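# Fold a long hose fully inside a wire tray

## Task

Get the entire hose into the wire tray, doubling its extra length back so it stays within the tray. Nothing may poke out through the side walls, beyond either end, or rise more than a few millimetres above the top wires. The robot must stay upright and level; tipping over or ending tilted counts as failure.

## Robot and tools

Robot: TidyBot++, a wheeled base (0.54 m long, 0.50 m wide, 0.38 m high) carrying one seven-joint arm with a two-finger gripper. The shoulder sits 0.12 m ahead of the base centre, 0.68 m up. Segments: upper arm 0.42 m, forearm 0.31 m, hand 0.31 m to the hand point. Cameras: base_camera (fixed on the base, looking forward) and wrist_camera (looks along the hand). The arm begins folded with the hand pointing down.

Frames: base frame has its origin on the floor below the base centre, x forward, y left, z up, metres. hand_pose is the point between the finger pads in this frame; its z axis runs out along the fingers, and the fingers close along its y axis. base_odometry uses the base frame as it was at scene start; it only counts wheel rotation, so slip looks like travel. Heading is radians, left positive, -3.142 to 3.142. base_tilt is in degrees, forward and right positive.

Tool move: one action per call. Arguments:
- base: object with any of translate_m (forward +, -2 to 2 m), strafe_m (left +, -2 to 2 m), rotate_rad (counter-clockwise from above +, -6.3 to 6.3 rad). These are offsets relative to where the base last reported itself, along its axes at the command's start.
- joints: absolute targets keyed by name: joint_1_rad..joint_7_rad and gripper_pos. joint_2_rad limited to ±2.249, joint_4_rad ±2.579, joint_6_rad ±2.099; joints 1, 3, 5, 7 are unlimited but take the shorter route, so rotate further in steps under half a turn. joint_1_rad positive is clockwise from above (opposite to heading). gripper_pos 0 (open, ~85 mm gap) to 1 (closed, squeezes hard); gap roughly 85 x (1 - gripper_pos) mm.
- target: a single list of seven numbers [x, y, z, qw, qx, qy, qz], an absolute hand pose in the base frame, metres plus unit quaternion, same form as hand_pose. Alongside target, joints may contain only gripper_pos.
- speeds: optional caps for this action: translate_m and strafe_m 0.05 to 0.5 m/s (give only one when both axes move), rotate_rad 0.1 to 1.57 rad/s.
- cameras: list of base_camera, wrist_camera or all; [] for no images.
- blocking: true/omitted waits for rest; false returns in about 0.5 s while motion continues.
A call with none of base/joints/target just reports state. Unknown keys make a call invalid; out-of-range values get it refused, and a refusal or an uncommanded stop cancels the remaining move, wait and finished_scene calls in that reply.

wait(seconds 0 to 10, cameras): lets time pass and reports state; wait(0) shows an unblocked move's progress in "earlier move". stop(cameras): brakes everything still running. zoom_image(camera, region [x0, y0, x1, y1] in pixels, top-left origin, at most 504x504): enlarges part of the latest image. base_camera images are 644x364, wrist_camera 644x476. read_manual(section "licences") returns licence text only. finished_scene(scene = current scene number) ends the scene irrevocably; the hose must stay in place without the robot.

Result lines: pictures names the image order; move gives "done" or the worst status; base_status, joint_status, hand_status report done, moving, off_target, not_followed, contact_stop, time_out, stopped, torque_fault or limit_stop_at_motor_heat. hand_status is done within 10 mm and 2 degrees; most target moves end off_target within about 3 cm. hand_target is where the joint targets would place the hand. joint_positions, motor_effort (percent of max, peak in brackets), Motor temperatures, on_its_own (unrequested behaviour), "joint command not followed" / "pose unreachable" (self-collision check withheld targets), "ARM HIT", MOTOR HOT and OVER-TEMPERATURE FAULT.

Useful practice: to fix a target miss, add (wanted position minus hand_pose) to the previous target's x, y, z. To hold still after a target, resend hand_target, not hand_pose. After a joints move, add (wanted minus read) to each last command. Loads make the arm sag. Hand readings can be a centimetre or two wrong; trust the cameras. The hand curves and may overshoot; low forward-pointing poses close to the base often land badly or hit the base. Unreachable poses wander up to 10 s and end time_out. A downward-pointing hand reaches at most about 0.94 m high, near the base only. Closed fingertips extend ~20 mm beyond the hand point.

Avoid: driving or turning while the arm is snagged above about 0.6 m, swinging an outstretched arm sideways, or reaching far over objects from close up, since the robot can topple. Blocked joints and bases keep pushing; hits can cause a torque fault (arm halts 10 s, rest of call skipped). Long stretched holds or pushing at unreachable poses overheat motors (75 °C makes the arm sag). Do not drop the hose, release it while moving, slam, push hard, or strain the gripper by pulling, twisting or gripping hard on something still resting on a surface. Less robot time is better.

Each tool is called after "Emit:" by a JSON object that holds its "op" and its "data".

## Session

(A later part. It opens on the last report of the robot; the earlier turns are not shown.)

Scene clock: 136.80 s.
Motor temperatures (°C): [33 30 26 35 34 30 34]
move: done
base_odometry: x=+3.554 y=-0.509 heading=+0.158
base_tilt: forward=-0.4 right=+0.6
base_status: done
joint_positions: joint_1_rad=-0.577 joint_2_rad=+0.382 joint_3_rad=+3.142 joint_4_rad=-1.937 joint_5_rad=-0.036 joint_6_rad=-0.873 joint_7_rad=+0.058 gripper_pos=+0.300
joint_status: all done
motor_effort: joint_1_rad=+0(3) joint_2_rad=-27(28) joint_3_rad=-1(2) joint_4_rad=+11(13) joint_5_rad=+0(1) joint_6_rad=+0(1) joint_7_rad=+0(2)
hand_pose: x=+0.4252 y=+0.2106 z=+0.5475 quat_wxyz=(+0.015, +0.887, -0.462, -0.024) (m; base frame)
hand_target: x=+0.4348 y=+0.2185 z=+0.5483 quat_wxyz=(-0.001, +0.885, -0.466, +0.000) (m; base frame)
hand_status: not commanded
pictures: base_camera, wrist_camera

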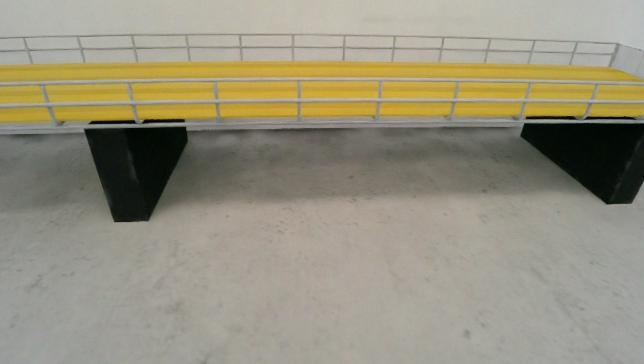

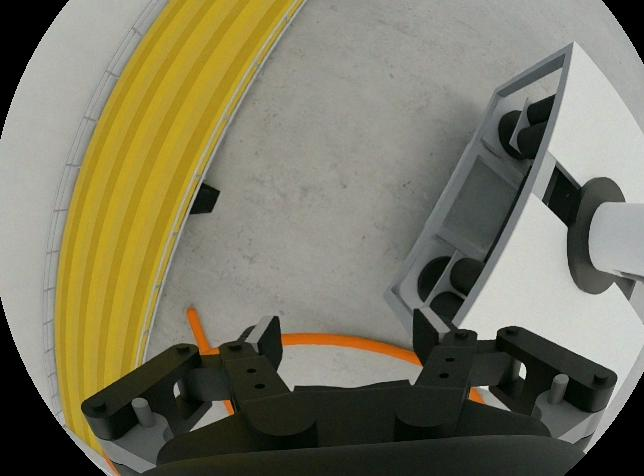

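Emit:
{"op": "move", "data": {"joints": {"joint_1_rad": -0.5, "joint_7_rad": 2.64}}}

Scene clock: 139.93 s.
Motor temperatures (°C): [33 30 26 35 34 30 34]
move: done
base_odometry: x=+3.554 y=-0.509 heading=+0.158
base_tilt: forward=-0.3 right=+0.5
base_status: not commanded
joint_positions: joint_1_rad=-0.526 joint_2_rad=+0.382 joint_3_rad=+3.142 joint_4_rad=-1.937 joint_5_rad=-0.036 joint_6_rad=-0.873 joint_7_rad=+2.582 gripper_pos=+0.300
joint_status: all done
motor_effort: joint_1_rad=-1(2) joint_2_rad=-27(27) joint_3_rad=-1(1) joint_4_rad=+12(13) joint_5_rad=-1(1) joint_6_rad=+0(0) joint_7_rad=+0(3)
hand_pose: x=+0.4354 y=+0.1949 z=+0.5475 quat_wxyz=(-0.019, +0.727, +0.686, -0.021) (m; base frame)
hand_target: x=+0.4550 y=+0.1858 z=+0.5483 quat_wxyz=(+0.000, +0.707, +0.707, +0.001) (m; base frame)
hand_status: not commanded
pictures: base_camera, wrist_camera

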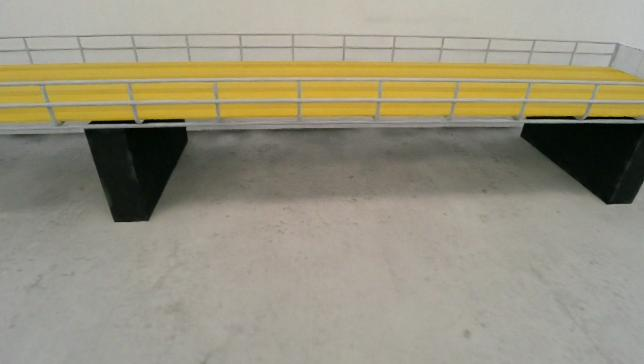

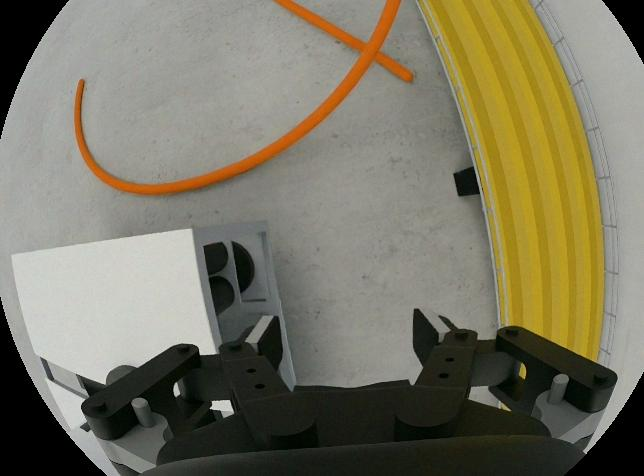

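Emit:
{"op": "move", "data": {"target": [0.427, 0.544, 0.22, 0, 0.930, 0.3665, 0], "joints": {"gripper_pos": 0.15}, "cameras": ["wrist_camera"]}}

Scene clock: 144.47 s.
Motor temperatures (°C): [33 30 26 35 34 30 34]
move: off_target
base_odometry: x=+3.554 y=-0.509 heading=+0.158
base_tilt: forward=-0.4 right=+0.5
base_status: not commanded
joint_positions: joint_1_rad=-1.024 joint_2_rad=+1.363 joint_3_rad=+3.128 joint_4_rad=-1.046 joint_5_rad=-0.009 joint_6_rad=-0.800 joint_7_rad=+1.310 gripper_pos=+0.150
joint_status: all done
motor_effort: joint_1_rad=-1(2) joint_2_rad=-49(51) joint_3_rad=-2(2) joint_4_rad=+10(13) joint_5_rad=+0(1) joint_6_rad=+0(1) joint_7_rad=+1(2)
hand_pose: x=+0.4226 y=+0.5191 z=+0.2248 quat_wxyz=(+0.012, +0.928, +0.371, -0.032) (m; base frame)
hand_target: x=+0.4270 y=+0.5440 z=+0.2200 quat_wxyz=(+0.000, +0.930, +0.367, +0.000) (m; base frame)
hand_status: off_target (0.026 m and 4.0 deg from the pose sent, 0.479 m and 43.8 deg at the start)
pictures: wrist_camera

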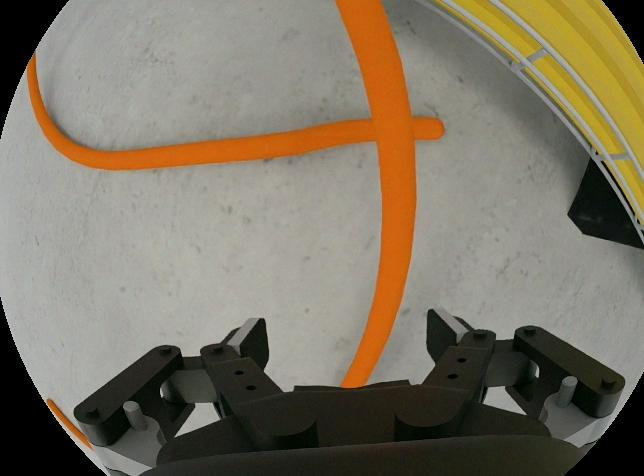

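Emit:
{"op": "move", "data": {"target": [0.461, 0.507, 0.05, 0, 0.948, 0.317, 0], "cameras": ["wrist_camera"]}}

Scene clock: 146.67 s.
Motor temperatures (°C): [33 30 26 35 34 30 34]
move: off_target
base_odometry: x=+3.554 y=-0.509 heading=+0.158
base_tilt: forward=-0.3 right=+0.5
base_status: not commanded
joint_positions: joint_1_rad=-0.999 joint_2_rad=+1.749 joint_3_rad=+3.136 joint_4_rad=-0.729 joint_5_rad=-0.009 joint_6_rad=-0.738 joint_7_rad=+1.303 gripper_pos=+0.150
joint_status: not commanded
motor_effort: joint_1_rad=+0(2) joint_2_rad=-48(52) joint_3_rad=-2(2) joint_4_rad=+10(12) joint_5_rad=+0(1) joint_6_rad=+0(1) joint_7_rad=+0(1)
hand_pose: x=+0.4299 y=+0.4949 z=+0.0494 quat_wxyz=(+0.018, +0.934, +0.354, -0.033) (m; base frame)
hand_target: x=+0.4610 y=+0.5070 z=+0.0500 quat_wxyz=(+0.000, +0.948, +0.317, +0.000) (m; base frame)
hand_status: off_target (0.033 m and 6.3 deg from the pose sent, 0.179 m and 7.7 deg at the start)
pictures: wrist_camera

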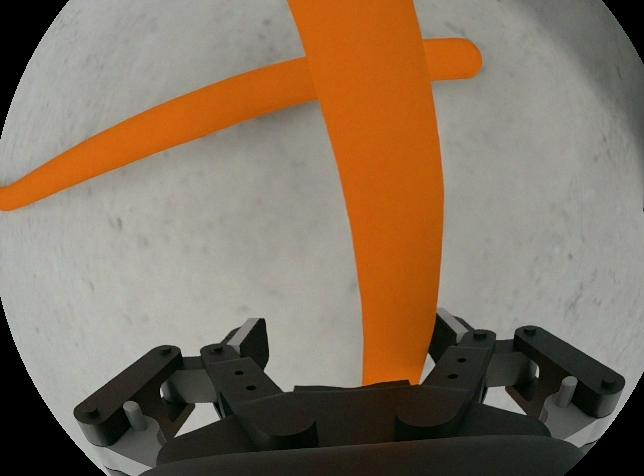

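Emit:
{"op": "move", "data": {"joints": {"gripper_pos": 0.88}, "cameras": []}}

Scene clock: 147.80 s.
Motor temperatures (°C): [33 30 26 35 34 30 34]
move: off_target
base_odometry: x=+3.554 y=-0.509 heading=+0.158
base_tilt: forward=-0.4 right=+0.5
base_status: not commanded
joint_positions: joint_1_rad=-0.999 joint_2_rad=+1.749 joint_3_rad=+3.136 joint_4_rad=-0.728 joint_5_rad=-0.009 joint_6_rad=-0.737 joint_7_rad=+1.303 gripper_pos=+0.798
joint_status: gripper_pos off_target (ended at +0.798, target +0.880)
motor_effort: joint_1_rad=+1(2) joint_2_rad=-48(49) joint_3_rad=-1(2) joint_4_rad=+9(11) joint_5_rad=+1(1) joint_6_rad=+0(1) joint_7_rad=+0(1)
hand_pose: x=+0.4305 y=+0.4958 z=+0.0495 quat_wxyz=(+0.017, +0.935, +0.354, -0.032) (m; base frame)
hand_target: x=+0.4610 y=+0.5070 z=+0.0500 quat_wxyz=(+0.000, +0.948, +0.317, +0.000) (m; base frame)
hand_status: not commanded
pictures: none
No camera images: "cameras" was empty.

Emit:
{"op": "move", "data": {"target": [0.53, 0.48, 0.34, 0, 0.93, 0.3665, 0], "cameras": ["wrist_camera"]}}

Emit:
{"op": "move", "data": {"base": {"strafe_m": -0.9}, "speeds": {"strafe_m": 0.35}}}

Scene clock: 150.13 s.
Motor temperatures (°C): [33 30 26 35 34 30 34]
move: off_target
base_odometry: x=+3.554 y=-0.509 heading=+0.158
base_tilt: forward=-0.3 right=+0.4
base_status: not commanded
joint_positions: joint_1_rad=-0.876 joint_2_rad=+1.217 joint_3_rad=+3.090 joint_4_rad=-1.084 joint_5_rad=+0.024 joint_6_rad=-0.854 joint_7_rad=+1.369 gripper_pos=+0.798
joint_status: not commanded
motor_effort: joint_1_rad=+3(3) joint_2_rad=-56(57) joint_3_rad=-1(2) joint_4_rad=+16(16) joint_5_rad=+0(1) joint_6_rad=+2(3) joint_7_rad=-1(1)
hand_pose: x=+0.4997 y=+0.4960 z=+0.3081 quat_wxyz=(-0.010, +0.938, +0.347, -0.013) (m; base frame)
hand_target: x=+0.5300 y=+0.4800 z=+0.3400 quat_wxyz=(+0.000, +0.930, +0.367, +0.000) (m; base frame)
hand_status: off_target (0.047 m and 3.0 deg from the pose sent, 0.307 m and 4.5 deg at the start)
pictures: wrist_camera

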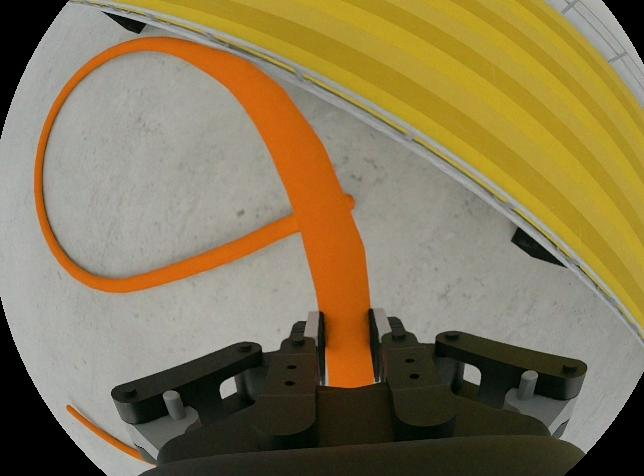

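Scene clock: 153.77 s.
Motor temperatures (°C): [33 30 26 35 34 30 34]
move: done
base_odometry: x=+3.696 y=-1.398 heading=+0.158
base_tilt: forward=-0.3 right=+0.5
base_status: done
joint_positions: joint_1_rad=-0.856 joint_2_rad=+1.203 joint_3_rad=+3.083 joint_4_rad=-1.084 joint_5_rad=+0.027 joint_6_rad=-0.854 joint_7_rad=+1.369 gripper_pos=+0.798
joint_status: not commanded
motor_effort: joint_1_rad=+1(5) joint_2_rad=-53(58) joint_3_rad=-2(3) joint_4_rad=+13(15) joint_5_rad=+0(1) joint_6_rad=+0(2) joint_7_rad=+1(2)
hand_pose: x=+0.5106 y=+0.4939 z=+0.3169 quat_wxyz=(-0.015, +0.940, +0.339, -0.008) (m; base frame)
hand_target: x=+0.5300 y=+0.4800 z=+0.3400 quat_wxyz=(+0.000, +0.930, +0.367, +0.000) (m; base frame)
hand_status: not commanded
pictures: base_camera, wrist_camera

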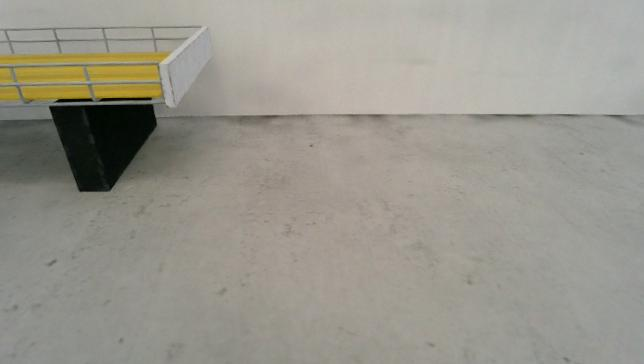

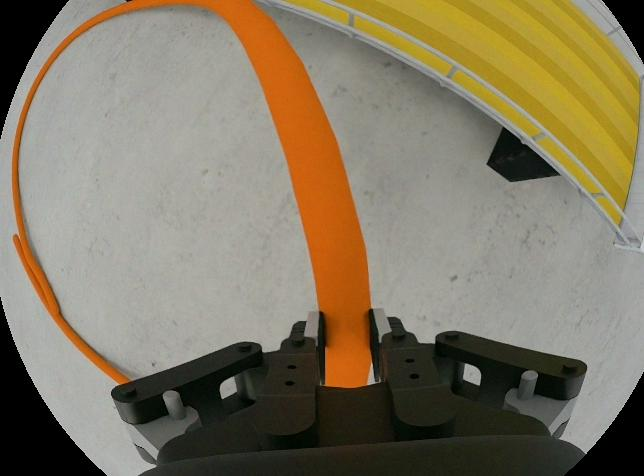

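Emit:
{"op": "move", "data": {"target": [0.50, 0.46, 0.06, 0, 0.93, 0.3665, 0], "cameras": ["wrist_camera"]}}

Scene clock: 158.43 s.
Motor temperatures (°C): [33 30 26 35 34 30 34]
move: off_target
base_odometry: x=+3.696 y=-1.398 heading=+0.158
base_tilt: forward=-0.4 right=+0.6
base_status: not commanded
joint_positions: joint_1_rad=-0.856 joint_2_rad=+1.692 joint_3_rad=+3.107 joint_4_rad=-0.858 joint_5_rad=+0.027 joint_6_rad=-0.668 joint_7_rad=+1.369 gripper_pos=+0.798
joint_status: not commanded
motor_effort: joint_1_rad=+0(2) joint_2_rad=-49(54) joint_3_rad=-2(3) joint_4_rad=+9(14) joint_5_rad=+0(1) joint_6_rad=+0(1) joint_7_rad=+1(2)
hand_pose: x=+0.4808 y=+0.4401 z=+0.0605 quat_wxyz=(+0.011, +0.943, +0.330, -0.037) (m; base frame)
hand_target: x=+0.5000 y=+0.4600 z=+0.0600 quat_wxyz=(+0.000, +0.930, +0.367, +0.000) (m; base frame)
hand_status: off_target (0.028 m and 6.3 deg from the pose sent, 0.259 m and 3.9 deg at the start)
pictures: wrist_camera

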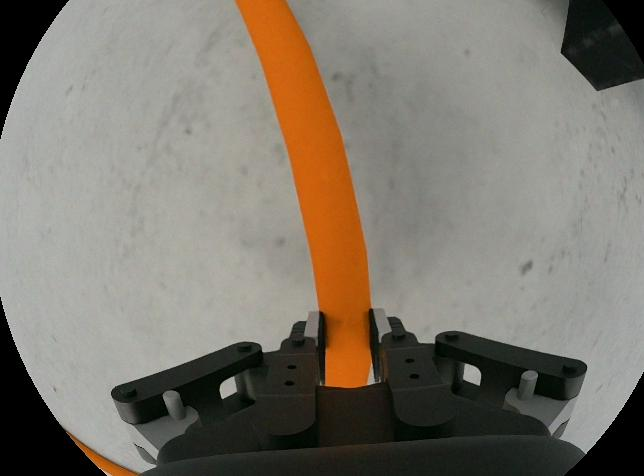

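Emit:
{"op": "move", "data": {"joints": {"gripper_pos": 0.25}, "cameras": []}}

Emit:
{"op": "move", "data": {"target": [0.48, 0.30, 0.58, 0, 0.93, 0.3665, 0], "cameras": ["wrist_camera"]}}

Scene clock: 159.67 s.
Motor temperatures (°C): [33 30 26 35 34 30 34]
move: done
base_odometry: x=+3.696 y=-1.398 heading=+0.158
base_tilt: forward=-0.3 right=+0.4
base_status: not commanded
joint_positions: joint_1_rad=-0.856 joint_2_rad=+1.692 joint_3_rad=+3.109 joint_4_rad=-0.857 joint_5_rad=+0.027 joint_6_rad=-0.667 joint_7_rad=+1.370 gripper_pos=+0.250
joint_status: all done
motor_effort: joint_1_rad=-1(1) joint_2_rad=-48(50) joint_3_rad=-2(2) joint_4_rad=+9(9) joint_5_rad=+0(1) joint_6_rad=+0(1) joint_7_rad=+0(1)
hand_pose: x=+0.4823 y=+0.4399 z=+0.0605 quat_wxyz=(+0.011, +0.943, +0.331, -0.036) (m; base frame)
hand_target: x=+0.5000 y=+0.4600 z=+0.0600 quat_wxyz=(+0.000, +0.930, +0.367, +0.000) (m; base frame)
hand_status: not commanded
pictures: none
No camera images: "cameras" was empty.

Scene clock: 162.13 s.
Motor temperatures (°C): [32 30 26 35 34 30 34]
move: off_target
base_odometry: x=+3.696 y=-1.398 heading=+0.158
base_tilt: forward=-0.3 right=+0.6
base_status: not commanded
joint_positions: joint_1_rad=-0.594 joint_2_rad=+0.517 joint_3_rad=+2.969 joint_4_rad=-1.593 joint_5_rad=+0.063 joint_6_rad=-0.977 joint_7_rad=+1.479 gripper_pos=+0.250
joint_status: not commanded
motor_effort: joint_1_rad=+0(2) joint_2_rad=-34(53) joint_3_rad=-3(4) joint_4_rad=+14(15) joint_5_rad=-1(1) joint_6_rad=+1(2) joint_7_rad=+1(1)
hand_pose: x=+0.4864 y=+0.3303 z=+0.5792 quat_wxyz=(-0.027, +0.942, +0.335, +0.022) (m; base frame)
hand_target: x=+0.4800 y=+0.3000 z=+0.5800 quat_wxyz=(+0.000, +0.930, +0.367, +0.000) (m; base frame)
hand_status: off_target (0.031 m and 5.6 deg from the pose sent, 0.538 m and 6.2 deg at the start)
pictures: wrist_camera

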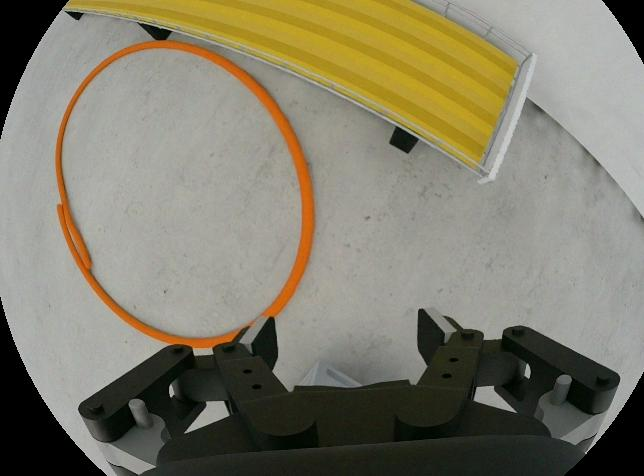

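Emit:
{"op": "move", "data": {"base": {"translate_m": 0.36, "strafe_m": -0.1, "rotate_rad": 1.64}, "joints": {"joint_1_rad": 0.4, "joint_7_rad": 1.64}, "cameras": ["wrist_camera"]}}

Emit:
{"op": "move", "data": {"base": {"translate_m": 0.2}}}

Scene clock: 166.17 s.
Motor temperatures (°C): [32 30 26 35 34 30 34]
move: done
base_odometry: x=+4.067 y=-1.441 heading=+1.797
base_tilt: forward=-0.3 right=+0.6
base_status: done
joint_positions: joint_1_rad=+0.378 joint_2_rad=+0.515 joint_3_rad=+2.957 joint_4_rad=-1.596 joint_5_rad=+0.073 joint_6_rad=-0.982 joint_7_rad=+1.581 gripper_pos=+0.250
joint_status: all done
motor_effort: joint_1_rad=+0(5) joint_2_rad=-34(35) joint_3_rad=-3(5) joint_4_rad=+14(16) joint_5_rad=+0(2) joint_6_rad=+1(1) joint_7_rad=+0(2)
hand_pose: x=+0.5969 y=-0.1139 z=+0.5794 quat_wxyz=(-0.011, +0.996, -0.085, +0.030) (m; base frame)
hand_target: x=+0.5709 y=-0.1267 z=+0.5800 quat_wxyz=(+0.000, +0.998, -0.057, +0.000) (m; base frame)
hand_status: not commanded
pictures: wrist_camera

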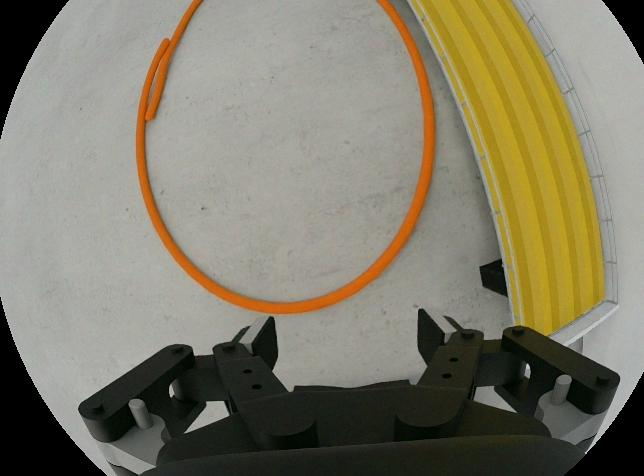

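Scene clock: 167.77 s.
Motor temperatures (°C): [32 30 26 35 34 30 34]
move: done
base_odometry: x=+4.022 y=-1.246 heading=+1.798
base_tilt: forward=-0.3 right=+0.6
base_status: done
joint_positions: joint_1_rad=+0.380 joint_2_rad=+0.513 joint_3_rad=+2.957 joint_4_rad=-1.598 joint_5_rad=+0.073 joint_6_rad=-0.984 joint_7_rad=+1.582 gripper_pos=+0.250
joint_status: not commanded
motor_effort: joint_1_rad=-1(2) joint_2_rad=-33(36) joint_3_rad=-3(4) joint_4_rad=+14(16) joint_5_rad=-1(1) joint_6_rad=+1(2) joint_7_rad=+0(2)
hand_pose: x=+0.5952 y=-0.1143 z=+0.5796 quat_wxyz=(-0.011, +0.996, -0.086, +0.029) (m; base frame)
hand_target: x=+0.5709 y=-0.1267 z=+0.5800 quat_wxyz=(+0.000, +0.998, -0.057, +0.000) (m; base frame)
hand_status: not commanded
pictures: base_camera, wrist_camera

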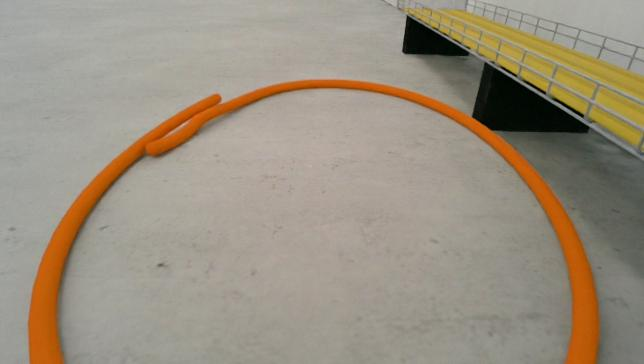

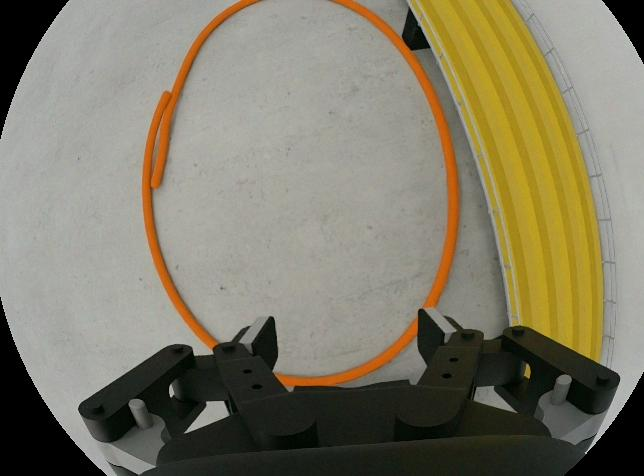

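Emit:
{"op": "move", "data": {"target": [0.645, -0.365, 0.16, 0, 0.989, -0.148, 0], "joints": {"gripper_pos": 0.15}, "cameras": ["wrist_camera"]}}

Scene clock: 172.20 s.
Motor temperatures (°C): [32 30 26 35 34 30 34]
move: off_target
base_odometry: x=+4.022 y=-1.246 heading=+1.798
base_tilt: forward=-0.3 right=+0.5
base_status: not commanded
joint_positions: joint_1_rad=+0.562 joint_2_rad=+1.483 joint_3_rad=+3.138 joint_4_rad=-0.875 joint_5_rad=-0.024 joint_6_rad=-0.861 joint_7_rad=+1.832 gripper_pos=+0.150
joint_status: all done
motor_effort: joint_1_rad=+7(8) joint_2_rad=-43(53) joint_3_rad=+4(5) joint_4_rad=+15(16) joint_5_rad=+3(4) joint_6_rad=+8(9) joint_7_rad=+3(3)
hand_pose: x=+0.6455 y=-0.3213 z=+0.1854 quat_wxyz=(-0.025, +0.987, -0.158, -0.031) (m; base frame)
hand_target: x=+0.6450 y=-0.3650 z=+0.1600 quat_wxyz=(+0.000, +0.989, -0.148, +0.000) (m; base frame)
hand_status: off_target (0.051 m and 4.8 deg from the pose sent, 0.491 m and 8.0 deg at the start)
pictures: wrist_camera

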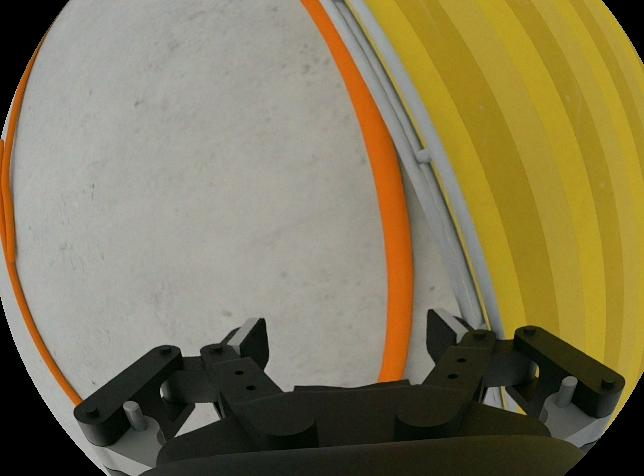

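Emit:
{"op": "move", "data": {"target": [0.46, -0.30, 0.16, 0, 0.9205, -0.3907, 0], "cameras": ["wrist_camera"]}}

Scene clock: 175.43 s.
Motor temperatures (°C): [32 30 26 35 34 30 34]
move: off_target
base_odometry: x=+4.022 y=-1.246 heading=+1.798
base_tilt: forward=-0.3 right=+0.5
base_status: not commanded
joint_positions: joint_1_rad=+0.693 joint_2_rad=+1.340 joint_3_rad=+3.151 joint_4_rad=-1.654 joint_5_rad=-0.047 joint_6_rad=-0.207 joint_7_rad=+1.633 gripper_pos=+0.150
joint_status: not commanded
motor_effort: joint_1_rad=-1(9) joint_2_rad=-40(45) joint_3_rad=-2(5) joint_4_rad=+2(17) joint_5_rad=+0(3) joint_6_rad=+0(9) joint_7_rad=+1(3)
hand_pose: x=+0.4548 y=-0.2806 z=+0.1561 quat_wxyz=(-0.011, +0.942, -0.333, -0.027) (m; base frame)
hand_target: x=+0.4600 y=-0.3000 z=+0.1600 quat_wxyz=(+0.000, +0.921, -0.391, +0.000) (m; base frame)
hand_status: off_target (0.020 m and 7.8 deg from the pose sent, 0.188 m and 28.2 deg at the start)
pictures: wrist_camera

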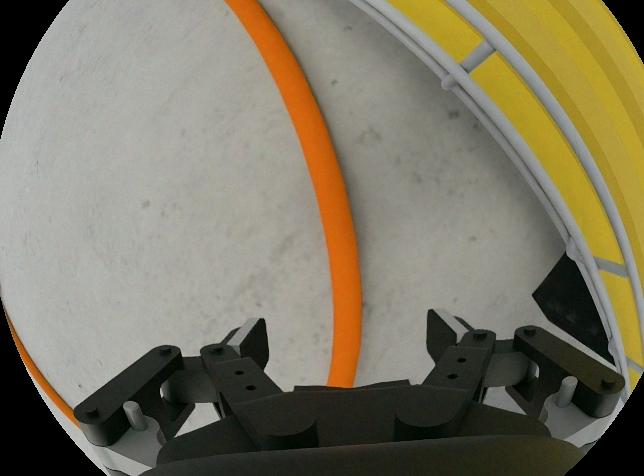

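Emit:
{"op": "move", "data": {"target": [0.462, -0.297, 0.045, 0, 0.933, -0.36, 0], "cameras": ["wrist_camera"]}}

Emit:
{"op": "move", "data": {"joints": {"gripper_pos": 0.88}, "cameras": []}}

Scene clock: 177.20 s.
Motor temperatures (°C): [32 30 26 35 34 30 34]
move: off_target
base_odometry: x=+4.022 y=-1.246 heading=+1.798
base_tilt: forward=-0.3 right=+0.5
base_status: not commanded
joint_positions: joint_1_rad=+0.693 joint_2_rad=+1.594 joint_3_rad=+3.151 joint_4_rad=-1.454 joint_5_rad=-0.047 joint_6_rad=-0.164 joint_7_rad=+1.633 gripper_pos=+0.150
joint_status: not commanded
motor_effort: joint_1_rad=+0(2) joint_2_rad=-40(43) joint_3_rad=-1(2) joint_4_rad=+1(3) joint_5_rad=+0(0) joint_6_rad=+0(1) joint_7_rad=+1(2)
hand_pose: x=+0.4468 y=-0.2749 z=+0.0482 quat_wxyz=(-0.012, +0.943, -0.332, -0.033) (m; base frame)
hand_target: x=+0.4620 y=-0.2970 z=+0.0450 quat_wxyz=(+0.000, +0.933, -0.360, +0.000) (m; base frame)
hand_status: off_target (0.027 m and 5.3 deg from the pose sent, 0.113 m and 4.7 deg at the start)
pictures: wrist_camera

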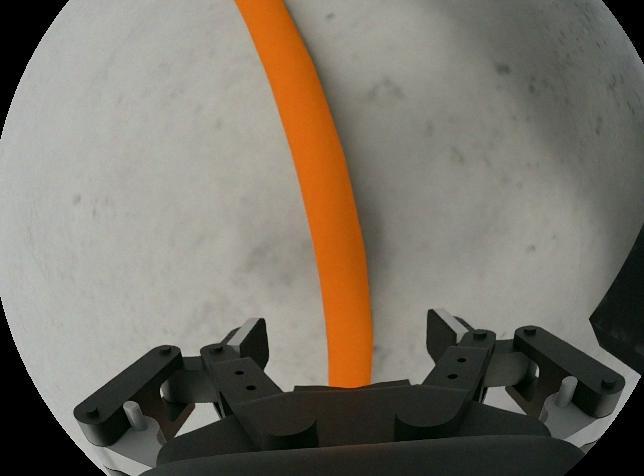

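Scene clock: 178.17 s.
Motor temperatures (°C): [32 30 26 35 34 30 34]
move: done
base_odometry: x=+4.022 y=-1.246 heading=+1.798
base_tilt: forward=-0.4 right=+0.5
base_status: not commanded
joint_positions: joint_1_rad=+0.693 joint_2_rad=+1.594 joint_3_rad=+3.151 joint_4_rad=-1.454 joint_5_rad=-0.047 joint_6_rad=-0.164 joint_7_rad=+1.633 gripper_pos=+0.880
joint_status: all done
motor_effort: joint_1_rad=+0(1) joint_2_rad=-40(40) joint_3_rad=-1(2) joint_4_rad=+2(3) joint_5_rad=+0(0) joint_6_rad=+0(0) joint_7_rad=+0(1)
hand_pose: x=+0.4469 y=-0.2749 z=+0.0482 quat_wxyz=(-0.012, +0.943, -0.332, -0.033) (m; base frame)
hand_target: x=+0.4620 y=-0.2970 z=+0.0450 quat_wxyz=(+0.000, +0.933, -0.360, +0.000) (m; base frame)
hand_status: not commanded
pictures: none
No camera images: "cameras" was empty.

Emit:
{"op": "move", "data": {"joints": {"gripper_pos": 0.15}, "cameras": []}}

Emit:
{"op": "move", "data": {"target": [0.462, -0.297, 0.027, 0, 0.933, -0.36, 0], "cameras": []}}

Emit:
{"op": "move", "data": {"joints": {"gripper_pos": 0.88}, "cameras": ["wrist_camera"]}}

Scene clock: 179.30 s.
Motor temperatures (°C): [32 30 26 35 34 30 34]
move: done
base_odometry: x=+4.022 y=-1.246 heading=+1.798
base_tilt: forward=-0.3 right=+0.6
base_status: not commanded
joint_positions: joint_1_rad=+0.693 joint_2_rad=+1.594 joint_3_rad=+3.151 joint_4_rad=-1.454 joint_5_rad=-0.047 joint_6_rad=-0.164 joint_7_rad=+1.633 gripper_pos=+0.150
joint_status: all done
motor_effort: joint_1_rad=+0(2) joint_2_rad=-40(41) joint_3_rad=-2(2) joint_4_rad=+1(3) joint_5_rad=+0(0) joint_6_rad=+0(1) joint_7_rad=+0(1)
hand_pose: x=+0.4469 y=-0.2750 z=+0.0482 quat_wxyz=(-0.011, +0.943, -0.332, -0.033) (m; base frame)
hand_target: x=+0.4620 y=-0.2970 z=+0.0450 quat_wxyz=(+0.000, +0.933, -0.360, +0.000) (m; base frame)
hand_status: not commanded
pictures: none
No camera images: "cameras" was empty.

Scene clock: 180.03 s.
Motor temperatures (°C): [32 30 26 35 34 30 34]
move: off_target
base_odometry: x=+4.022 y=-1.246 heading=+1.798
base_tilt: forward=-0.3 right=+0.5
base_status: not commanded
joint_positions: joint_1_rad=+0.693 joint_2_rad=+1.627 joint_3_rad=+3.151 joint_4_rad=-1.402 joint_5_rad=-0.047 joint_6_rad=-0.162 joint_7_rad=+1.633 gripper_pos=+0.150
joint_status: not commanded
motor_effort: joint_1_rad=-1(1) joint_2_rad=-41(42) joint_3_rad=-1(2) joint_4_rad=+1(3) joint_5_rad=+0(1) joint_6_rad=+0(1) joint_7_rad=+0(1)
hand_pose: x=+0.4563 y=-0.2828 z=+0.0349 quat_wxyz=(-0.008, +0.943, -0.332, -0.023) (m; base frame)
hand_target: x=+0.4620 y=-0.2970 z=+0.0270 quat_wxyz=(+0.000, +0.933, -0.360, +0.000) (m; base frame)
hand_status: off_target (0.017 m and 4.4 deg from the pose sent, 0.034 m and 5.3 deg at the start)
pictures: none
No camera images: "cameras" was empty.

Scene clock: 181.00 s.
Motor temperatures (°C): [32 30 26 35 34 30 34]
move: off_target
base_odometry: x=+4.022 y=-1.246 heading=+1.798
base_tilt: forward=-0.3 right=+0.5
base_status: not commanded
joint_positions: joint_1_rad=+0.693 joint_2_rad=+1.626 joint_3_rad=+3.151 joint_4_rad=-1.402 joint_5_rad=-0.047 joint_6_rad=-0.162 joint_7_rad=+1.633 gripper_pos=+0.850
joint_status: gripper_pos off_target (ended at +0.850, target +0.880)
motor_effort: joint_1_rad=+0(1) joint_2_rad=-37(41) joint_3_rad=-1(2) joint_4_rad=+2(5) joint_5_rad=+0(0) joint_6_rad=+1(3) joint_7_rad=+0(1)
hand_pose: x=+0.4571 y=-0.2834 z=+0.0354 quat_wxyz=(-0.007, +0.943, -0.332, -0.022) (m; base frame)
hand_target: x=+0.4620 y=-0.2970 z=+0.0270 quat_wxyz=(+0.000, +0.933, -0.360, +0.000) (m; base frame)
hand_status: not commanded
pictures: wrist_camera

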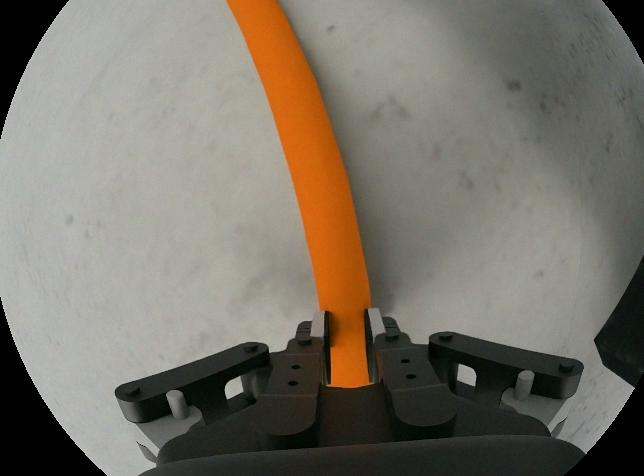

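Emit:
{"op": "move", "data": {"target": [0.455, -0.09, 0.045, 0, 0.94, -0.34, 0], "cameras": ["wrist_camera", "base_camera"]}}

Scene clock: 183.03 s.
Motor temperatures (°C): [32 30 26 35 34 30 34]
move: off_target
base_odometry: x=+4.022 y=-1.246 heading=+1.798
base_tilt: forward=-0.3 right=+0.6
base_status: not commanded
joint_positions: joint_1_rad=+0.319 joint_2_rad=+1.620 joint_3_rad=+3.109 joint_4_rad=-1.733 joint_5_rad=-0.111 joint_6_rad=+0.178 joint_7_rad=+1.374 gripper_pos=+0.853
joint_status: not commanded
motor_effort: joint_1_rad=-1(7) joint_2_rad=-36(37) joint_3_rad=-3(6) joint_4_rad=-4(4) joint_5_rad=+0(1) joint_6_rad=+0(2) joint_7_rad=+2(2)
hand_pose: x=+0.4500 y=-0.0932 z=+0.0432 quat_wxyz=(-0.007, +0.951, -0.308, -0.017) (m; base frame)
hand_target: x=+0.4550 y=-0.0900 z=+0.0450 quat_wxyz=(+0.000, +0.940, -0.340, +0.000) (m; base frame)
hand_status: off_target (0.006 m and 4.5 deg from the pose sent, 0.194 m and 2.9 deg at the start)
pictures: base_camera, wrist_camera

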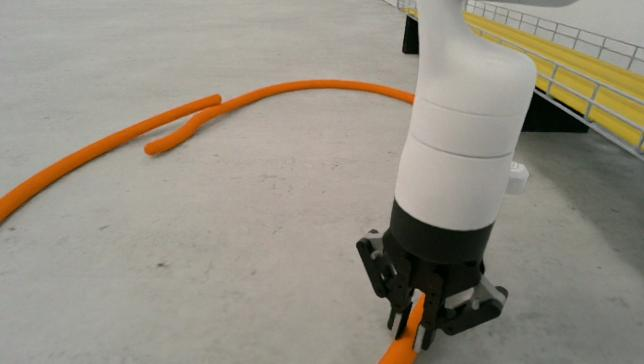

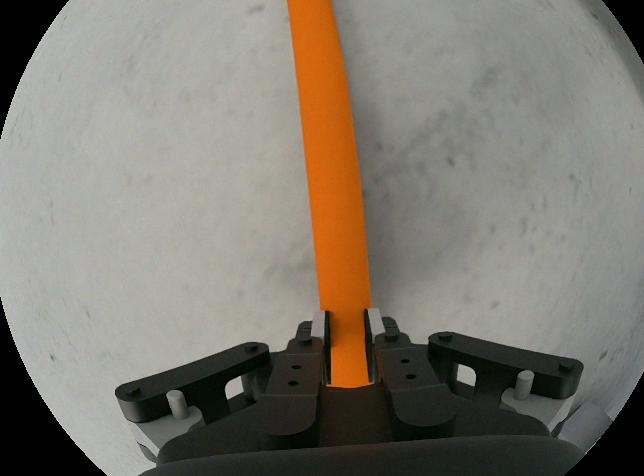

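Emit:
{"op": "move", "data": {"joints": {"gripper_pos": 0.3}, "cameras": []}}

Emit:
{"op": "move", "data": {"target": [0.56, -0.16, 0.4, 0, 0.985, -0.17, 0], "cameras": ["wrist_camera"]}}

Scene clock: 184.13 s.
Motor temperatures (°C): [32 30 26 35 34 30 34]
move: done
base_odometry: x=+4.022 y=-1.246 heading=+1.798
base_tilt: forward=-0.3 right=+0.5
base_status: not commanded
joint_positions: joint_1_rad=+0.319 joint_2_rad=+1.620 joint_3_rad=+3.109 joint_4_rad=-1.735 joint_5_rad=-0.111 joint_6_rad=+0.178 joint_7_rad=+1.373 gripper_pos=+0.300
joint_status: all done
motor_effort: joint_1_rad=+0(2) joint_2_rad=-35(36) joint_3_rad=-2(3) joint_4_rad=-3(4) joint_5_rad=+0(1) joint_6_rad=+0(0) joint_7_rad=+0(1)
hand_pose: x=+0.4489 y=-0.0928 z=+0.0434 quat_wxyz=(-0.007, +0.951, -0.308, -0.018) (m; base frame)
hand_target: x=+0.4550 y=-0.0900 z=+0.0450 quat_wxyz=(+0.000, +0.940, -0.340, +0.000) (m; base frame)
hand_status: not commanded
pictures: none
No camera images: "cameras" was empty.

Scene clock: 186.57 s.
Motor temperatures (°C): [32 30 26 35 34 30 34]
move: off_target
base_odometry: x=+4.022 y=-1.246 heading=+1.798
base_tilt: forward=-0.4 right=+0.5
base_status: not commanded
joint_positions: joint_1_rad=+0.319 joint_2_rad=+0.808 joint_3_rad=+3.186 joint_4_rad=-1.764 joint_5_rad=-0.111 joint_6_rad=-0.508 joint_7_rad=+1.588 gripper_pos=+0.300
joint_status: not commanded
motor_effort: joint_1_rad=+0(1) joint_2_rad=-37(41) joint_3_rad=-1(2) joint_4_rad=+9(10) joint_5_rad=+0(1) joint_6_rad=+1(1) joint_7_rad=+0(1)
hand_pose: x=+0.5863 y=-0.1612 z=+0.3972 quat_wxyz=(-0.006, +0.977, -0.212, +0.034) (m; base frame)
hand_target: x=+0.5600 y=-0.1600 z=+0.4000 quat_wxyz=(+0.000, +0.985, -0.170, +0.000) (m; base frame)
hand_status: off_target (0.026 m and 6.3 deg from the pose sent, 0.380 m and 16.5 deg at the start)
pictures: wrist_camera

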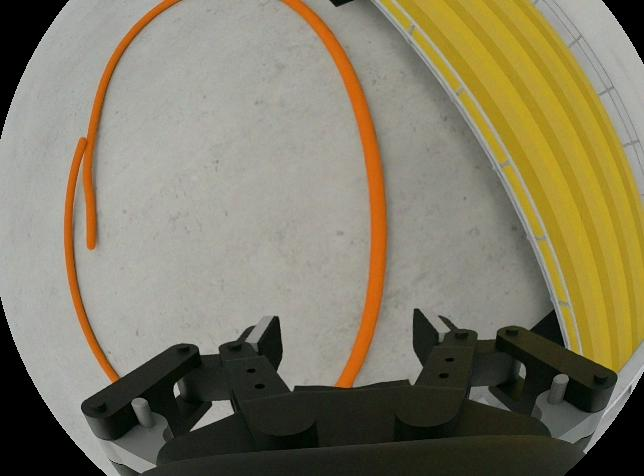

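Emit:
{"op": "move", "data": {"target": [0.715, -0.275, 0.07, 0, 0.988, -0.156, 0], "joints": {"gripper_pos": 0.15}, "cameras": ["wrist_camera"]}}

Scene clock: 189.47 s.
Motor temperatures (°C): [32 30 26 35 34 30 34]
move: off_target
base_odometry: x=+4.022 y=-1.246 heading=+1.798
base_tilt: forward=-0.4 right=+0.5
base_status: not commanded
joint_positions: joint_1_rad=+0.397 joint_2_rad=+1.815 joint_3_rad=+3.188 joint_4_rad=-0.410 joint_5_rad=-0.111 joint_6_rad=-0.862 joint_7_rad=+1.650 gripper_pos=+0.150
joint_status: all done
motor_effort: joint_1_rad=+0(2) joint_2_rad=-52(54) joint_3_rad=-1(2) joint_4_rad=+13(14) joint_5_rad=+0(1) joint_6_rad=+1(2) joint_7_rad=+1(2)
hand_pose: x=+0.7452 y=-0.2540 z=+0.0782 quat_wxyz=(-0.014, +0.982, -0.186, +0.032) (m; base frame)
hand_target: x=+0.7150 y=-0.2750 z=+0.0700 quat_wxyz=(+0.000, +0.988, -0.156, +0.000) (m; base frame)
hand_status: off_target (0.038 m and 5.4 deg from the pose sent, 0.370 m and 7.6 deg at the start)
pictures: wrist_camera

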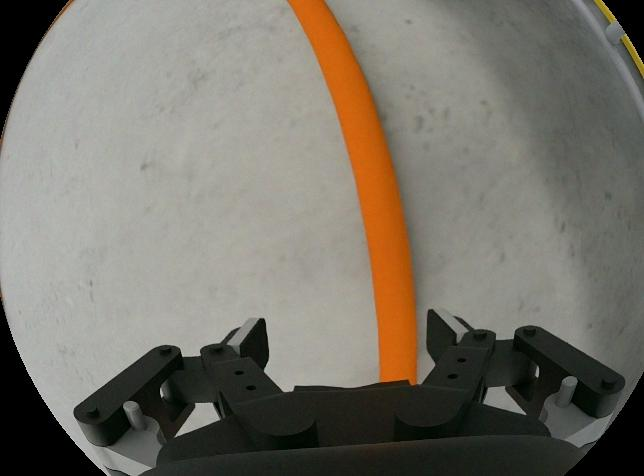

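Emit:
{"op": "move", "data": {"target": [0.706, -0.303, 0.022, 0, 0.991, -0.13, 0], "cameras": ["wrist_camera"]}}

Emit:
{"op": "move", "data": {"joints": {"gripper_pos": 0.88}, "cameras": ["wrist_camera"]}}

Scene clock: 200.13 s.
Motor temperatures (°C): [32 30 26 35 34 30 34]
move: time_out
base_odometry: x=+4.022 y=-1.246 heading=+1.798
base_tilt: forward=-0.3 right=+0.5
base_status: not commanded
joint_positions: joint_1_rad=+0.473 joint_2_rad=+1.965 joint_3_rad=+3.179 joint_4_rad=-0.035 joint_5_rad=-0.048 joint_6_rad=-1.129 joint_7_rad=+1.779 gripper_pos=+0.150
joint_status: not commanded
motor_effort: joint_1_rad=+0(10) joint_2_rad=-52(66) joint_3_rad=-2(3) joint_4_rad=+14(23) joint_5_rad=+0(6) joint_6_rad=+0(12) joint_7_rad=+0(2)
hand_pose: x=+0.7241 y=-0.3055 z=+0.0775 quat_wxyz=(-0.002, +0.991, -0.135, +0.007) (m; base frame)
hand_target: x=+0.7249 y=-0.3061 z=+0.0776 quat_wxyz=(-0.002, +0.991, -0.135, +0.009) (m; base frame)
hand_status: time_out (0.058 m and 1.0 deg from the pose sent, 0.084 m and 7.7 deg at the start; a joint's target at an end of its range on 33 of 300 steps)
pictures: wrist_camera

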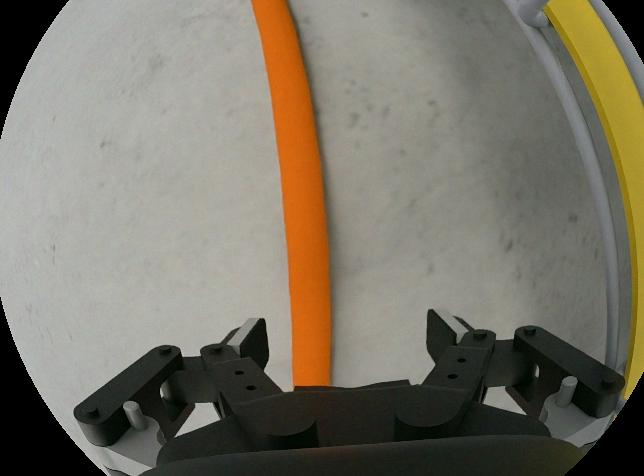

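not run: a stop that you did not command came earlier in this reply.

Emit:
{"op": "move", "data": {"target": [0.64, -0.262, 0.03, 0, 0.988, -0.156, 0], "cameras": ["wrist_camera"]}}

Scene clock: 202.53 s.
Motor temperatures (°C): [32 30 26 35 34 30 34]
move: off_target
base_odometry: x=+4.022 y=-1.246 heading=+1.798
base_tilt: forward=-0.3 right=+0.5
base_status: not commanded
joint_positions: joint_1_rad=+0.473 joint_2_rad=+1.769 joint_3_rad=+3.178 joint_4_rad=-0.804 joint_5_rad=-0.048 joint_6_rad=-0.632 joint_7_rad=+1.779 gripper_pos=+0.150
joint_status: not commanded
motor_effort: joint_1_rad=-1(2) joint_2_rad=-47(52) joint_3_rad=-1(2) joint_4_rad=+8(16) joint_5_rad=+0(1) joint_6_rad=+0(1) joint_7_rad=-1(1)
hand_pose: x=+0.6156 y=-0.2648 z=+0.0233 quat_wxyz=(-0.006, +0.988, -0.149, -0.031) (m; base frame)
hand_target: x=+0.6400 y=-0.2620 z=+0.0300 quat_wxyz=(+0.000, +0.988, -0.156, +0.000) (m; base frame)
hand_status: off_target (0.025 m and 3.7 deg from the pose sent, 0.106 m and 2.6 deg at the start)
pictures: wrist_camera

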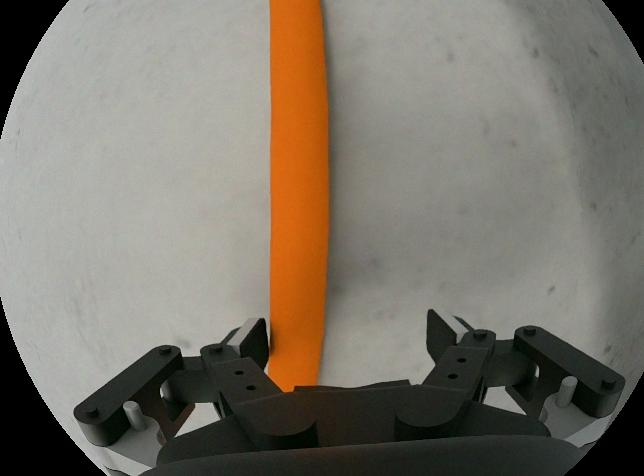

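Emit:
{"op": "move", "data": {"joints": {"gripper_pos": 0.88}, "cameras": ["wrist_camera"]}}

Scene clock: 203.80 s.
Motor temperatures (°C): [32 30 26 35 34 30 34]
move: off_target
base_odometry: x=+4.022 y=-1.246 heading=+1.798
base_tilt: forward=-0.4 right=+0.5
base_status: not commanded
joint_positions: joint_1_rad=+0.473 joint_2_rad=+1.761 joint_3_rad=+3.175 joint_4_rad=-0.806 joint_5_rad=-0.048 joint_6_rad=-0.627 joint_7_rad=+1.779 gripper_pos=+0.769
joint_status: gripper_pos off_target (ended at +0.769, target +0.880)
motor_effort: joint_1_rad=+0(1) joint_2_rad=-47(48) joint_3_rad=-1(2) joint_4_rad=+10(10) joint_5_rad=+0(1) joint_6_rad=+0(2) joint_7_rad=+1(1)
hand_pose: x=+0.6212 y=-0.2657 z=+0.0274 quat_wxyz=(-0.006, +0.989, -0.149, -0.025) (m; base frame)
hand_target: x=+0.6400 y=-0.2620 z=+0.0300 quat_wxyz=(+0.000, +0.988, -0.156, +0.000) (m; base frame)
hand_status: not commanded
pictures: wrist_camera

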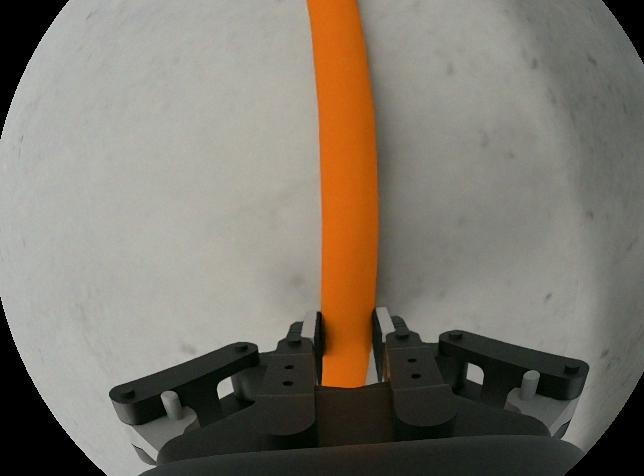

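Emit:
{"op": "move", "data": {"target": [0.58, -0.30, 0.62, 0, 0.985, -0.174, 0], "cameras": ["wrist_camera"]}}

Emit:
{"op": "move", "data": {"base": {"translate_m": -0.32}, "speeds": {"translate_m": 0.3}, "cameras": []}}

Emit:
{"op": "move", "data": {"base": {"strafe_m": -0.3}, "speeds": {"strafe_m": 0.3}}}

Scene clock: 206.73 s.
Motor temperatures (°C): [32 30 26 35 34 30 34]
move: off_target
base_odometry: x=+4.022 y=-1.246 heading=+1.798
base_tilt: forward=-0.4 right=+0.6
base_status: not commanded
joint_positions: joint_1_rad=+0.486 joint_2_rad=+0.667 joint_3_rad=+3.250 joint_4_rad=-1.227 joint_5_rad=-0.048 joint_6_rad=-1.220 joint_7_rad=+1.794 gripper_pos=+0.770
joint_status: not commanded
motor_effort: joint_1_rad=+0(3) joint_2_rad=-45(57) joint_3_rad=+0(2) joint_4_rad=+17(19) joint_5_rad=-1(1) joint_6_rad=+1(2) joint_7_rad=+1(2)
hand_pose: x=+0.6023 y=-0.2988 z=+0.6018 quat_wxyz=(+0.016, +0.983, -0.181, +0.010) (m; base frame)
hand_target: x=+0.5800 y=-0.3000 z=+0.6200 quat_wxyz=(+0.000, +0.985, -0.174, +0.000) (m; base frame)
hand_status: off_target (0.029 m and 2.3 deg from the pose sent, 0.595 m and 4.2 deg at the start)
pictures: wrist_camera

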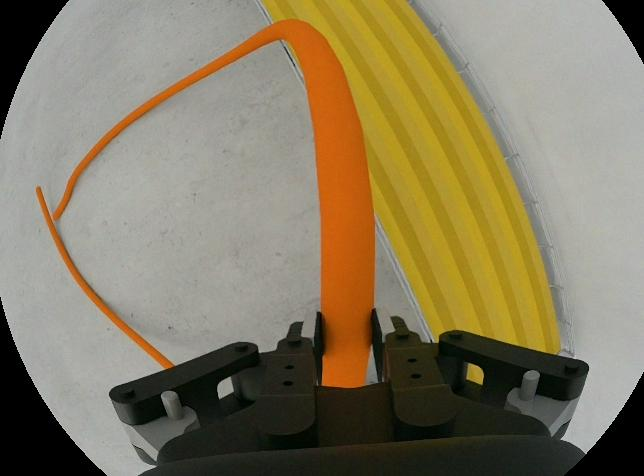

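Scene clock: 208.80 s.
Motor temperatures (°C): [32 30 26 35 34 30 34]
move: done
base_odometry: x=+4.095 y=-1.558 heading=+1.798
base_tilt: forward=-0.4 right=+0.5
base_status: done
joint_positions: joint_1_rad=+0.493 joint_2_rad=+0.662 joint_3_rad=+3.254 joint_4_rad=-1.232 joint_5_rad=-0.048 joint_6_rad=-1.229 joint_7_rad=+1.794 gripper_pos=+0.770
joint_status: not commanded
motor_effort: joint_1_rad=+1(3) joint_2_rad=-44(47) joint_3_rad=+0(1) joint_4_rad=+17(19) joint_5_rad=+0(1) joint_6_rad=+0(1) joint_7_rad=+1(1)
hand_pose: x=+0.5957 y=-0.3015 z=+0.6029 quat_wxyz=(+0.015, +0.982, -0.186, +0.006) (m; base frame)
hand_target: x=+0.5800 y=-0.3000 z=+0.6200 quat_wxyz=(+0.000, +0.985, -0.174, +0.000) (m; base frame)
hand_status: not commanded
pictures: none
No camera images: "cameras" was empty.

Scene clock: 210.73 s.
Motor temperatures (°C): [32 30 26 35 34 30 34]
move: done
base_odometry: x=+4.387 y=-1.490 heading=+1.797
base_tilt: forward=-0.4 right=+0.5
base_status: done
joint_positions: joint_1_rad=+0.496 joint_2_rad=+0.662 joint_3_rad=+3.255 joint_4_rad=-1.232 joint_5_rad=-0.048 joint_6_rad=-1.230 joint_7_rad=+1.801 gripper_pos=+0.770
joint_status: not commanded
motor_effort: joint_1_rad=+3(4) joint_2_rad=-44(46) joint_3_rad=+1(2) joint_4_rad=+18(19) joint_5_rad=+0(1) joint_6_rad=+1(1) joint_7_rad=+0(1)
hand_pose: x=+0.5945 y=-0.3028 z=+0.6031 quat_wxyz=(+0.015, +0.983, -0.184, +0.005) (m; base frame)
hand_target: x=+0.5800 y=-0.3000 z=+0.6200 quat_wxyz=(+0.000, +0.985, -0.174, +0.000) (m; base frame)
hand_status: not commanded
pictures: base_camera, wrist_camera

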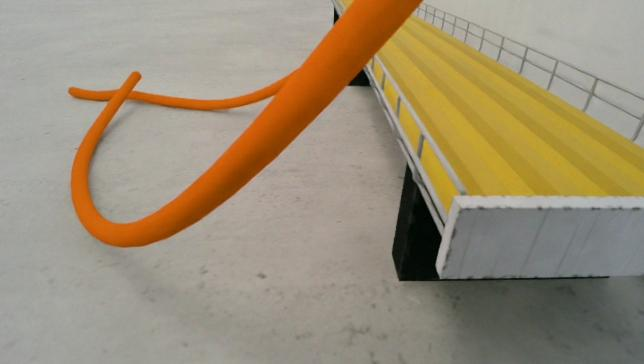

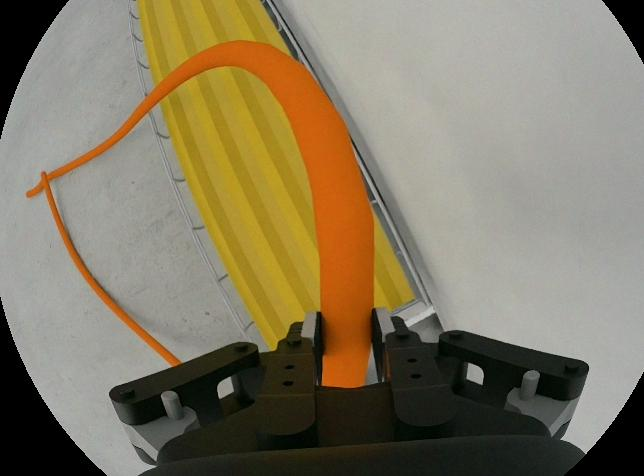

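Emit:
{"op": "move", "data": {"target": [0.585, -0.24, 0.205, 0, 0.924, -0.383, 0]}}

Scene clock: 213.37 s.
Motor temperatures (°C): [32 30 26 35 34 30 34]
move: off_target
base_odometry: x=+4.387 y=-1.490 heading=+1.797
base_tilt: forward=-0.3 right=+0.5
base_status: not commanded
joint_positions: joint_1_rad=+0.447 joint_2_rad=+1.252 joint_3_rad=+3.241 joint_4_rad=-1.466 joint_5_rad=-0.155 joint_6_rad=-0.486 joint_7_rad=+1.505 gripper_pos=+0.770
joint_status: not commanded
motor_effort: joint_1_rad=+1(3) joint_2_rad=-44(50) joint_3_rad=+0(1) joint_4_rad=+9(18) joint_5_rad=-2(3) joint_6_rad=+2(2) joint_7_rad=-2(2)
hand_pose: x=+0.5645 y=-0.2538 z=+0.2168 quat_wxyz=(+0.007, +0.941, -0.337, -0.029) (m; base frame)
hand_target: x=+0.5850 y=-0.2400 z=+0.2050 quat_wxyz=(+0.000, +0.924, -0.383, +0.000) (m; base frame)
hand_status: off_target (0.027 m and 6.6 deg from the pose sent, 0.403 m and 23.9 deg at the start)
pictures: base_camera, wrist_camera

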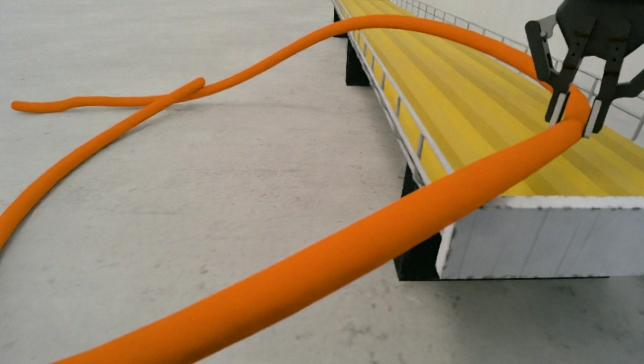

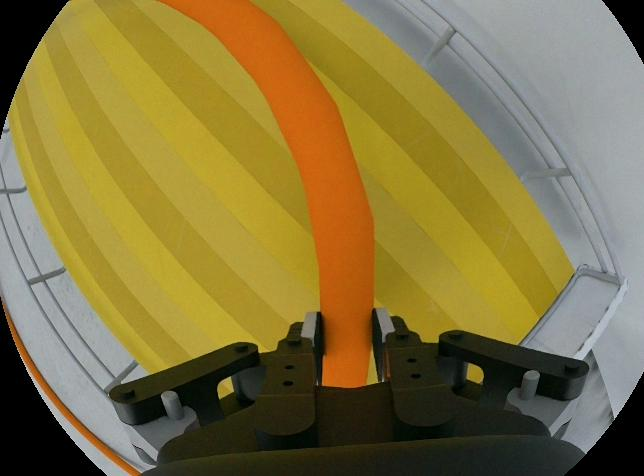

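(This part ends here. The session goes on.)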